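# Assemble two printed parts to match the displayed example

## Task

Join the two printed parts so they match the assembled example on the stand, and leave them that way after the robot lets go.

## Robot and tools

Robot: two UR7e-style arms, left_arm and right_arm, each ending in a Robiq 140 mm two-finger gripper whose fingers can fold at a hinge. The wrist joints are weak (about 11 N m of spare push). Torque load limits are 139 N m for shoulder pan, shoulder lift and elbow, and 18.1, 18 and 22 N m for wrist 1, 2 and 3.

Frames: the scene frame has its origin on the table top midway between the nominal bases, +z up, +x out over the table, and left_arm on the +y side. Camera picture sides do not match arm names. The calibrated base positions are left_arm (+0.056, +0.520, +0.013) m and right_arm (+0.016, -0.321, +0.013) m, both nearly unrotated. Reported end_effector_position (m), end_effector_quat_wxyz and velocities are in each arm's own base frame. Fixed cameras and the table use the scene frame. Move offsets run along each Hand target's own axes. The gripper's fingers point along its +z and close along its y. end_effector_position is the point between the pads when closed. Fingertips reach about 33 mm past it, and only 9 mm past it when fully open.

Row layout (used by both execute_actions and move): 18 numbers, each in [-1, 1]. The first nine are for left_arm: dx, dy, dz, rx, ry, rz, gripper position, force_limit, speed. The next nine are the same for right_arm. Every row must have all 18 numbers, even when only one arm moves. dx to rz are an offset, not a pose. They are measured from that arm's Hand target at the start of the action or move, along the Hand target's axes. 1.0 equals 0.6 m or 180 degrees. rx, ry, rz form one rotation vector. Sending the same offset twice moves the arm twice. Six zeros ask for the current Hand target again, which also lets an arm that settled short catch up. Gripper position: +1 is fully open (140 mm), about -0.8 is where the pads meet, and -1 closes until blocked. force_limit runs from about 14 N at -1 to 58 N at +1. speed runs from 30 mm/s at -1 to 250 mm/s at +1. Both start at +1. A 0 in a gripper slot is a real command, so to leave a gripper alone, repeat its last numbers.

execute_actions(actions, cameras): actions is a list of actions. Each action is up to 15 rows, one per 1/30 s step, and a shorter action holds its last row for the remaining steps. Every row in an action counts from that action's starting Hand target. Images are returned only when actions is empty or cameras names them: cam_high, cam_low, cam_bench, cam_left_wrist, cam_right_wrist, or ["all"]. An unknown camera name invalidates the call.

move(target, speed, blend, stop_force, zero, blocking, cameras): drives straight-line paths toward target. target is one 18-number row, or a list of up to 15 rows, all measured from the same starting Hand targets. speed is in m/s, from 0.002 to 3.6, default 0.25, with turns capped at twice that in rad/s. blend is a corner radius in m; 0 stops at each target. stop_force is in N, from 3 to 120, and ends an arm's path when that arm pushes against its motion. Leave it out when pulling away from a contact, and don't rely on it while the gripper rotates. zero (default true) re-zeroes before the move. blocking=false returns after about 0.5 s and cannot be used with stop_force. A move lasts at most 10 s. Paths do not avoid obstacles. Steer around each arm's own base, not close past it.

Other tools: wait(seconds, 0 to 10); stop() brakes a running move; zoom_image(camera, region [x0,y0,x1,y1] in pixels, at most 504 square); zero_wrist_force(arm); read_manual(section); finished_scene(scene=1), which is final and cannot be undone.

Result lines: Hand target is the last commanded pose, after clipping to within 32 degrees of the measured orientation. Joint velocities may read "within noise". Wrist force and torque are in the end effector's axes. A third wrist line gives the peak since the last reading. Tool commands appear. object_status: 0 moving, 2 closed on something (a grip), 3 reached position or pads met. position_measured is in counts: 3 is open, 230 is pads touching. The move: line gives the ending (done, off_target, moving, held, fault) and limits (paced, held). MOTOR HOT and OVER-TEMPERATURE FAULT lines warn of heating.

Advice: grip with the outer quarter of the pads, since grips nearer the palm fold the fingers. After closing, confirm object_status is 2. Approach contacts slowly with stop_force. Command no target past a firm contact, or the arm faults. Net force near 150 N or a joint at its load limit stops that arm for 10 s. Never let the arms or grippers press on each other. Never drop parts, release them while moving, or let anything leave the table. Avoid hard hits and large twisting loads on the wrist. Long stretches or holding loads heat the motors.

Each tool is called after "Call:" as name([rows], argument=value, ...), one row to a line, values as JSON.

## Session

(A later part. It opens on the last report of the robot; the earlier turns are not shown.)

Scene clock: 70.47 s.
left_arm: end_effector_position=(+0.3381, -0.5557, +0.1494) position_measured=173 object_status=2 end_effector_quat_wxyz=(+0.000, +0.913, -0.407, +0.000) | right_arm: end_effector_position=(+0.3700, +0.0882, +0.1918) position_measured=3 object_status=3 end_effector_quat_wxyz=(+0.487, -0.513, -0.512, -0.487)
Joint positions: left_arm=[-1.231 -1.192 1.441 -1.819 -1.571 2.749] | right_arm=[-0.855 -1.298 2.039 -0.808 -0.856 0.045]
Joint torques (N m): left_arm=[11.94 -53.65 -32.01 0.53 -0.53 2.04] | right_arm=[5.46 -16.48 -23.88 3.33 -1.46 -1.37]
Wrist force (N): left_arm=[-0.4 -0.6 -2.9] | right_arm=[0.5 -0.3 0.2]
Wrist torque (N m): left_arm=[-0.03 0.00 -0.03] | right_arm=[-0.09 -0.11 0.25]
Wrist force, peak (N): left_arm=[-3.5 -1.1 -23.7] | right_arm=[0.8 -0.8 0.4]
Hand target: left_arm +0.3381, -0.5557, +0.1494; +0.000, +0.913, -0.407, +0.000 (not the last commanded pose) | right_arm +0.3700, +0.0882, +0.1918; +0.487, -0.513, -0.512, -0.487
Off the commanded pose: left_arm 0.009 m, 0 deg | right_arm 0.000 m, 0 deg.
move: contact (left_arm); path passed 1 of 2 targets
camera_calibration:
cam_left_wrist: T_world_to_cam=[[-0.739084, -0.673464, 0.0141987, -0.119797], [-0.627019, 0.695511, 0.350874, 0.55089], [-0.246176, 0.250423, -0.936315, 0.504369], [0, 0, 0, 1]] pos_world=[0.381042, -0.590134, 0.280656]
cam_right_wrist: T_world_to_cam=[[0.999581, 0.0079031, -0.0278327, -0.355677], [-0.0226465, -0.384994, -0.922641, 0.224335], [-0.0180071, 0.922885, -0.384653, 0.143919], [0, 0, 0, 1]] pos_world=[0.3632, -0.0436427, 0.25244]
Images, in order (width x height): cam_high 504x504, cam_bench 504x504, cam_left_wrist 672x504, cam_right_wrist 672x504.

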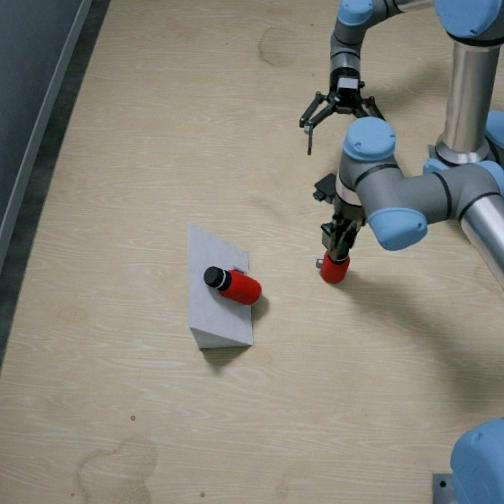

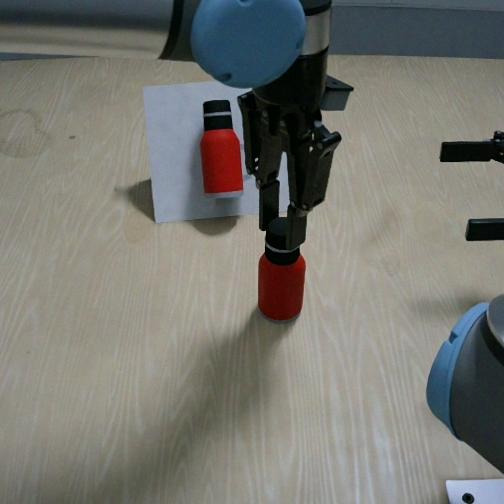

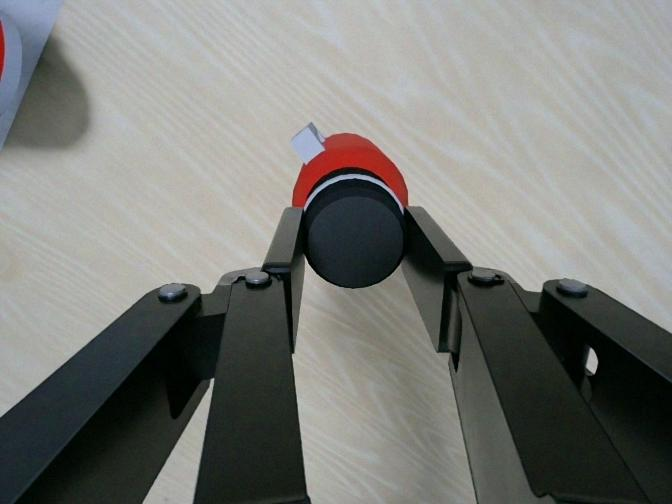

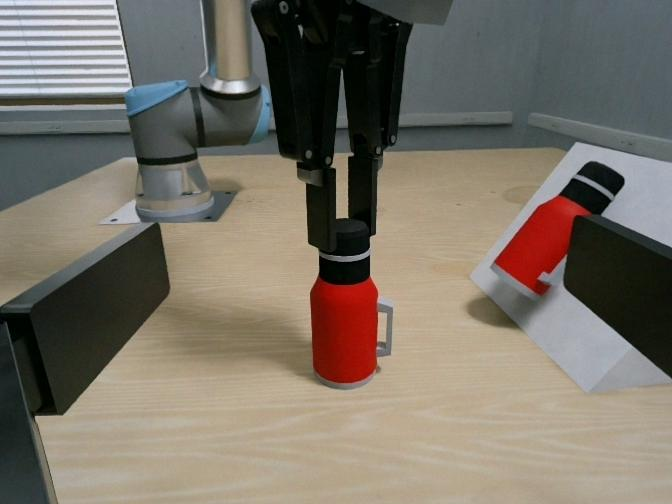

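Call:
zoom_image(camera="cam_right_wrist", region=[304, 240, 384, 320])

Call:
zoom_image(camera="cam_bench", region=[250, 230, 320, 300])

Call:
zoom_image(camera="cam_bench", region=[185, 90, 255, 160])

Call:
zoom_image(camera="cam_right_wrist", region=[490, 150, 640, 300])

Scaled by 6.300 from the camera's 672x504 image, which has a finer 960x720 frame.

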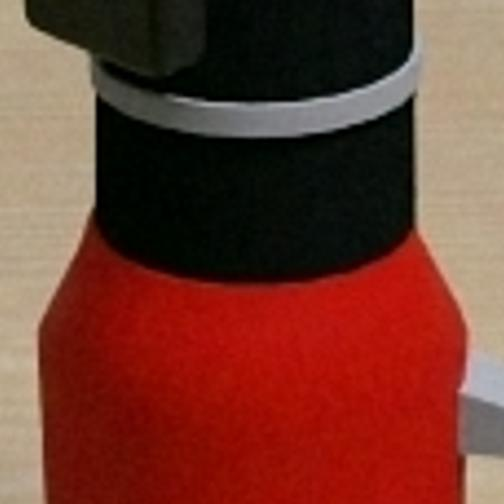

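Scaled by 7.200 from the camera's 504x504 image, which has a finer 720x720 frame.

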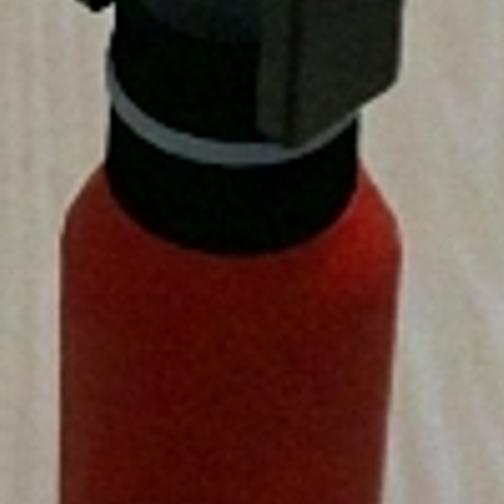

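Scaled by 7.200 from the camera's 504x504 image, which has a finer 720x720 frame.

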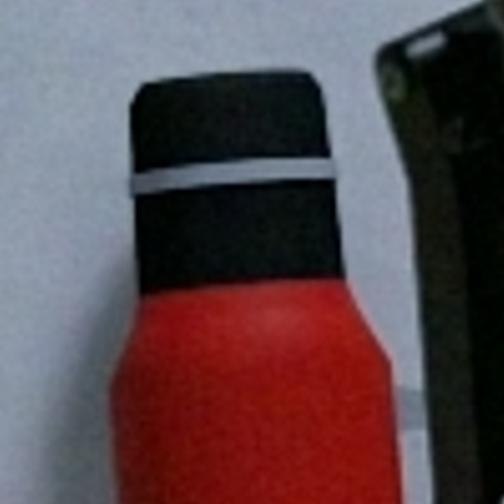

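Scaled by 3.360 from the camera's 672x504 image, which has a finer 960x720 frame.

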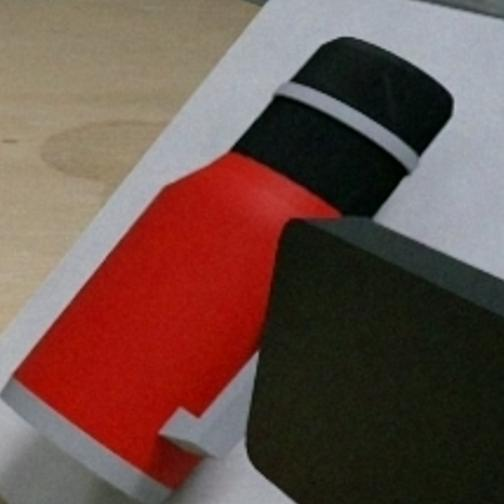

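Call:
move([
  [0, 0, 0, 0, 0, 0, 0.1, 0, -1, 0, 0, 0, 0, 0, 0, 1, 1, 1],
  [0, 0, -0.12, 0, 0, 0, 0.1, 0, -1, 0, 0, 0, 0, 0, 0, 1, 1, 1],
], speed=[0.1, 0.2], cameras=["all"])

Call:
zoom_image(camera="cam_right_wrist", region=[290, 205, 400, 315])

Call:
zoom_image(camera="cam_bench", region=[230, 220, 330, 320])

Call:
zoom_image(camera="cam_left_wrist", region=[280, 130, 430, 280])

Call:
zoom_image(camera="cam_low", region=[160, 170, 220, 230])

Scene clock: 80.20 s.
left_arm: end_effector_position=(+0.3381, -0.5557, +0.2213) position_measured=117 object_status=3 end_effector_quat_wxyz=(+0.000, +0.913, -0.407, +0.000) | right_arm: end_effector_position=(+0.3700, +0.0882, +0.1918) position_measured=3 object_status=3 end_effector_quat_wxyz=(+0.487, -0.513, -0.512, -0.487)
Joint positions: left_arm=[-1.231 -1.22 1.294 -1.644 -1.571 2.749] | right_arm=[-0.855 -1.298 2.039 -0.808 -0.856 0.045]
Joint torques (N m): left_arm=[8.69 -33.91 -35.25 -0.07 -1.65 1.34] | right_arm=[5.39 -16.33 -22.42 3.35 -1.25 -1.27]
Wrist force (N): left_arm=[0.3 -0.4 0.3] | right_arm=[0.7 -0.6 0.2]
Wrist torque (N m): left_arm=[-0.04 0.03 -0.03] | right_arm=[-0.15 -0.13 0.25]
Wrist force, peak (N): left_arm=[-0.4 -0.5 -3.3] | right_arm=[1.1 -0.4 0.7]
Hand target: left_arm +0.3381, -0.5558, +0.2214; +0.000, +0.913, -0.407, +0.000 | right_arm +0.3700, +0.0882, +0.1918; +0.487, -0.513, -0.512, -0.487
Off the commanded pose: left_arm 0.000 m, 0 deg | right_arm 0.000 m, 0 deg.
move: done
camera_calibration:
cam_left_wrist: T_world_to_cam=[[-0.739129, -0.673414, 0.0142142, -0.120777], [-0.627009, 0.695598, 0.350717, 0.525766], [-0.246065, 0.250313, -0.936373, 0.571604], [0, 0, 0, 1]] pos_world=[0.381042, -0.590135, 0.352556]
cam_right_wrist: T_world_to_cam=[[0.999581, 0.0079031, -0.0278327, -0.355677], [-0.0226465, -0.384994, -0.922641, 0.224335], [-0.0180071, 0.922885, -0.384653, 0.143919], [0, 0, 0, 1]] pos_world=[0.3632, -0.0436427, 0.25244]

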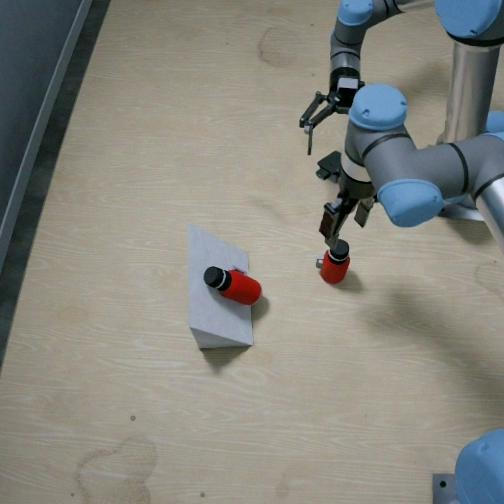

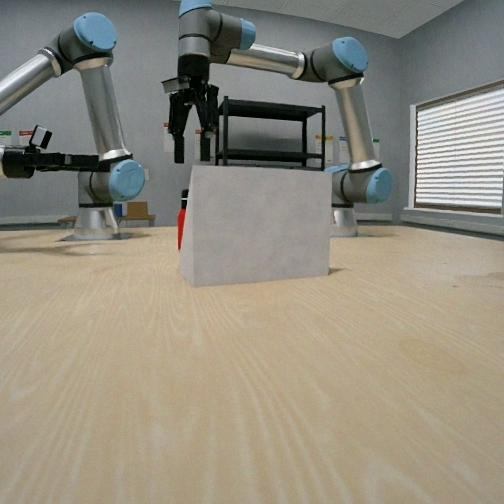

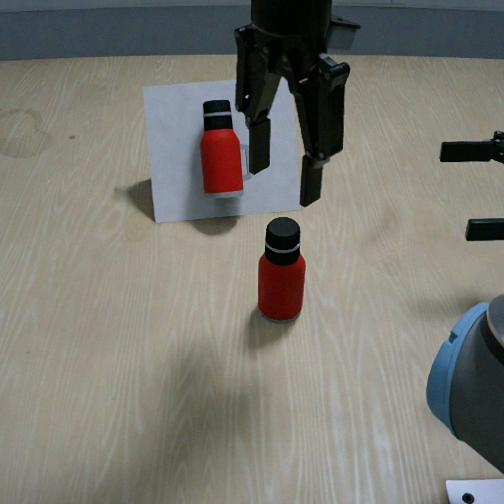

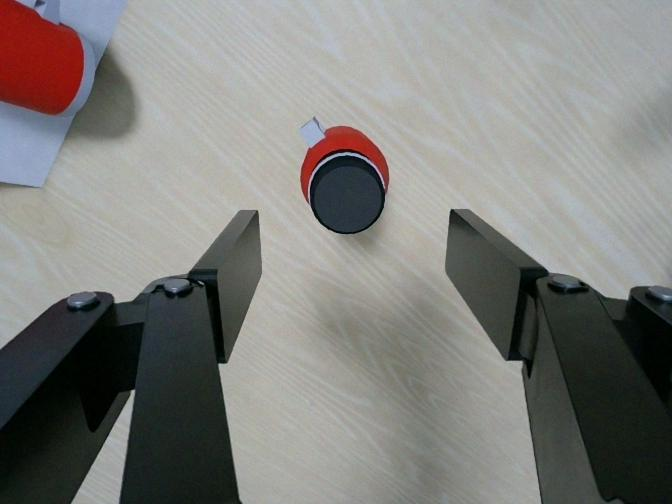

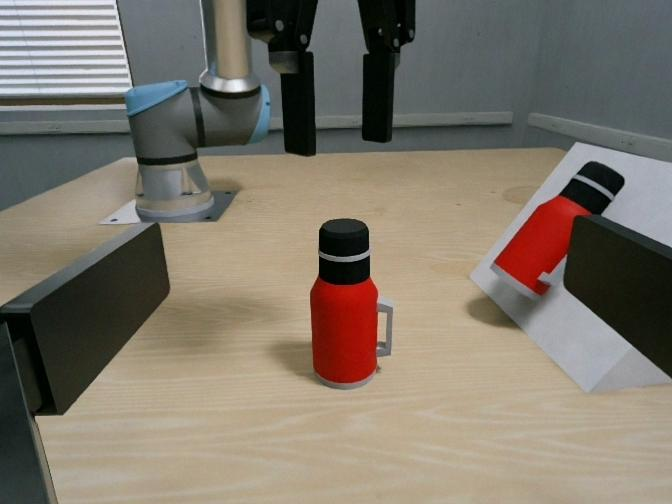

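Scaled by 4.582 from the camera's 672x504 image, which has a finer 960x720 frame.

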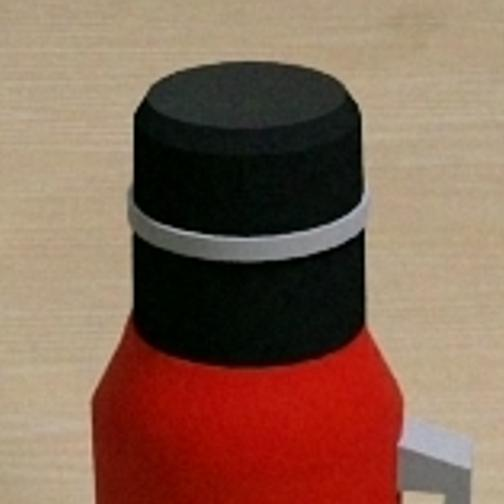

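Scaled by 5.040 from the camera's 504x504 image, which has a finer 720x720 frame.

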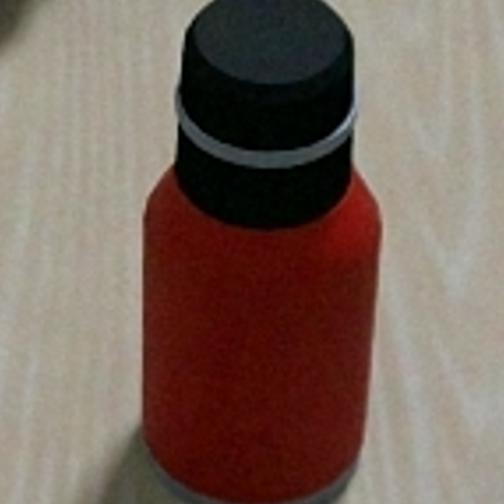

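Scaled by 3.360 from the camera's 672x504 image, which has a finer 960x720 frame.

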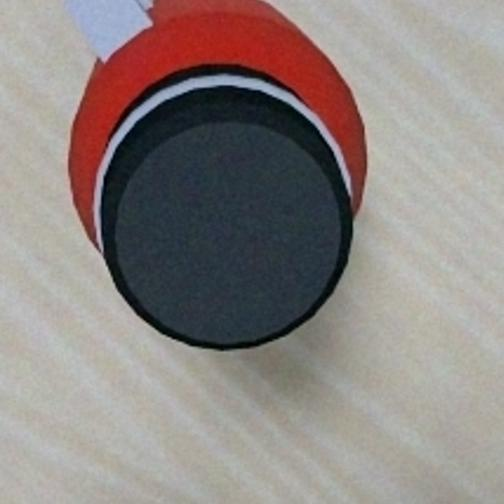

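Scaled by 8.400 from the camera's 504x504 image, which has a finer 720x720 frame.

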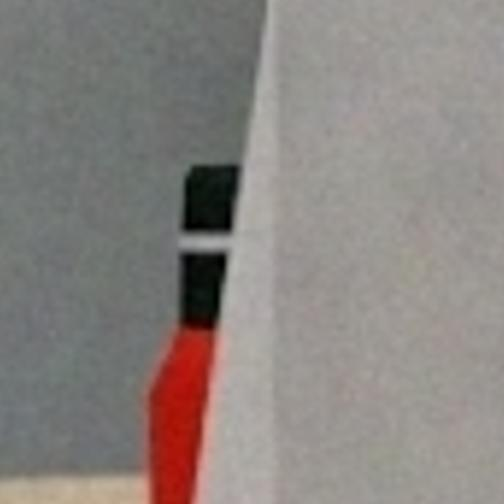

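Call:
finished_scene()

The scene is finished: the task was done.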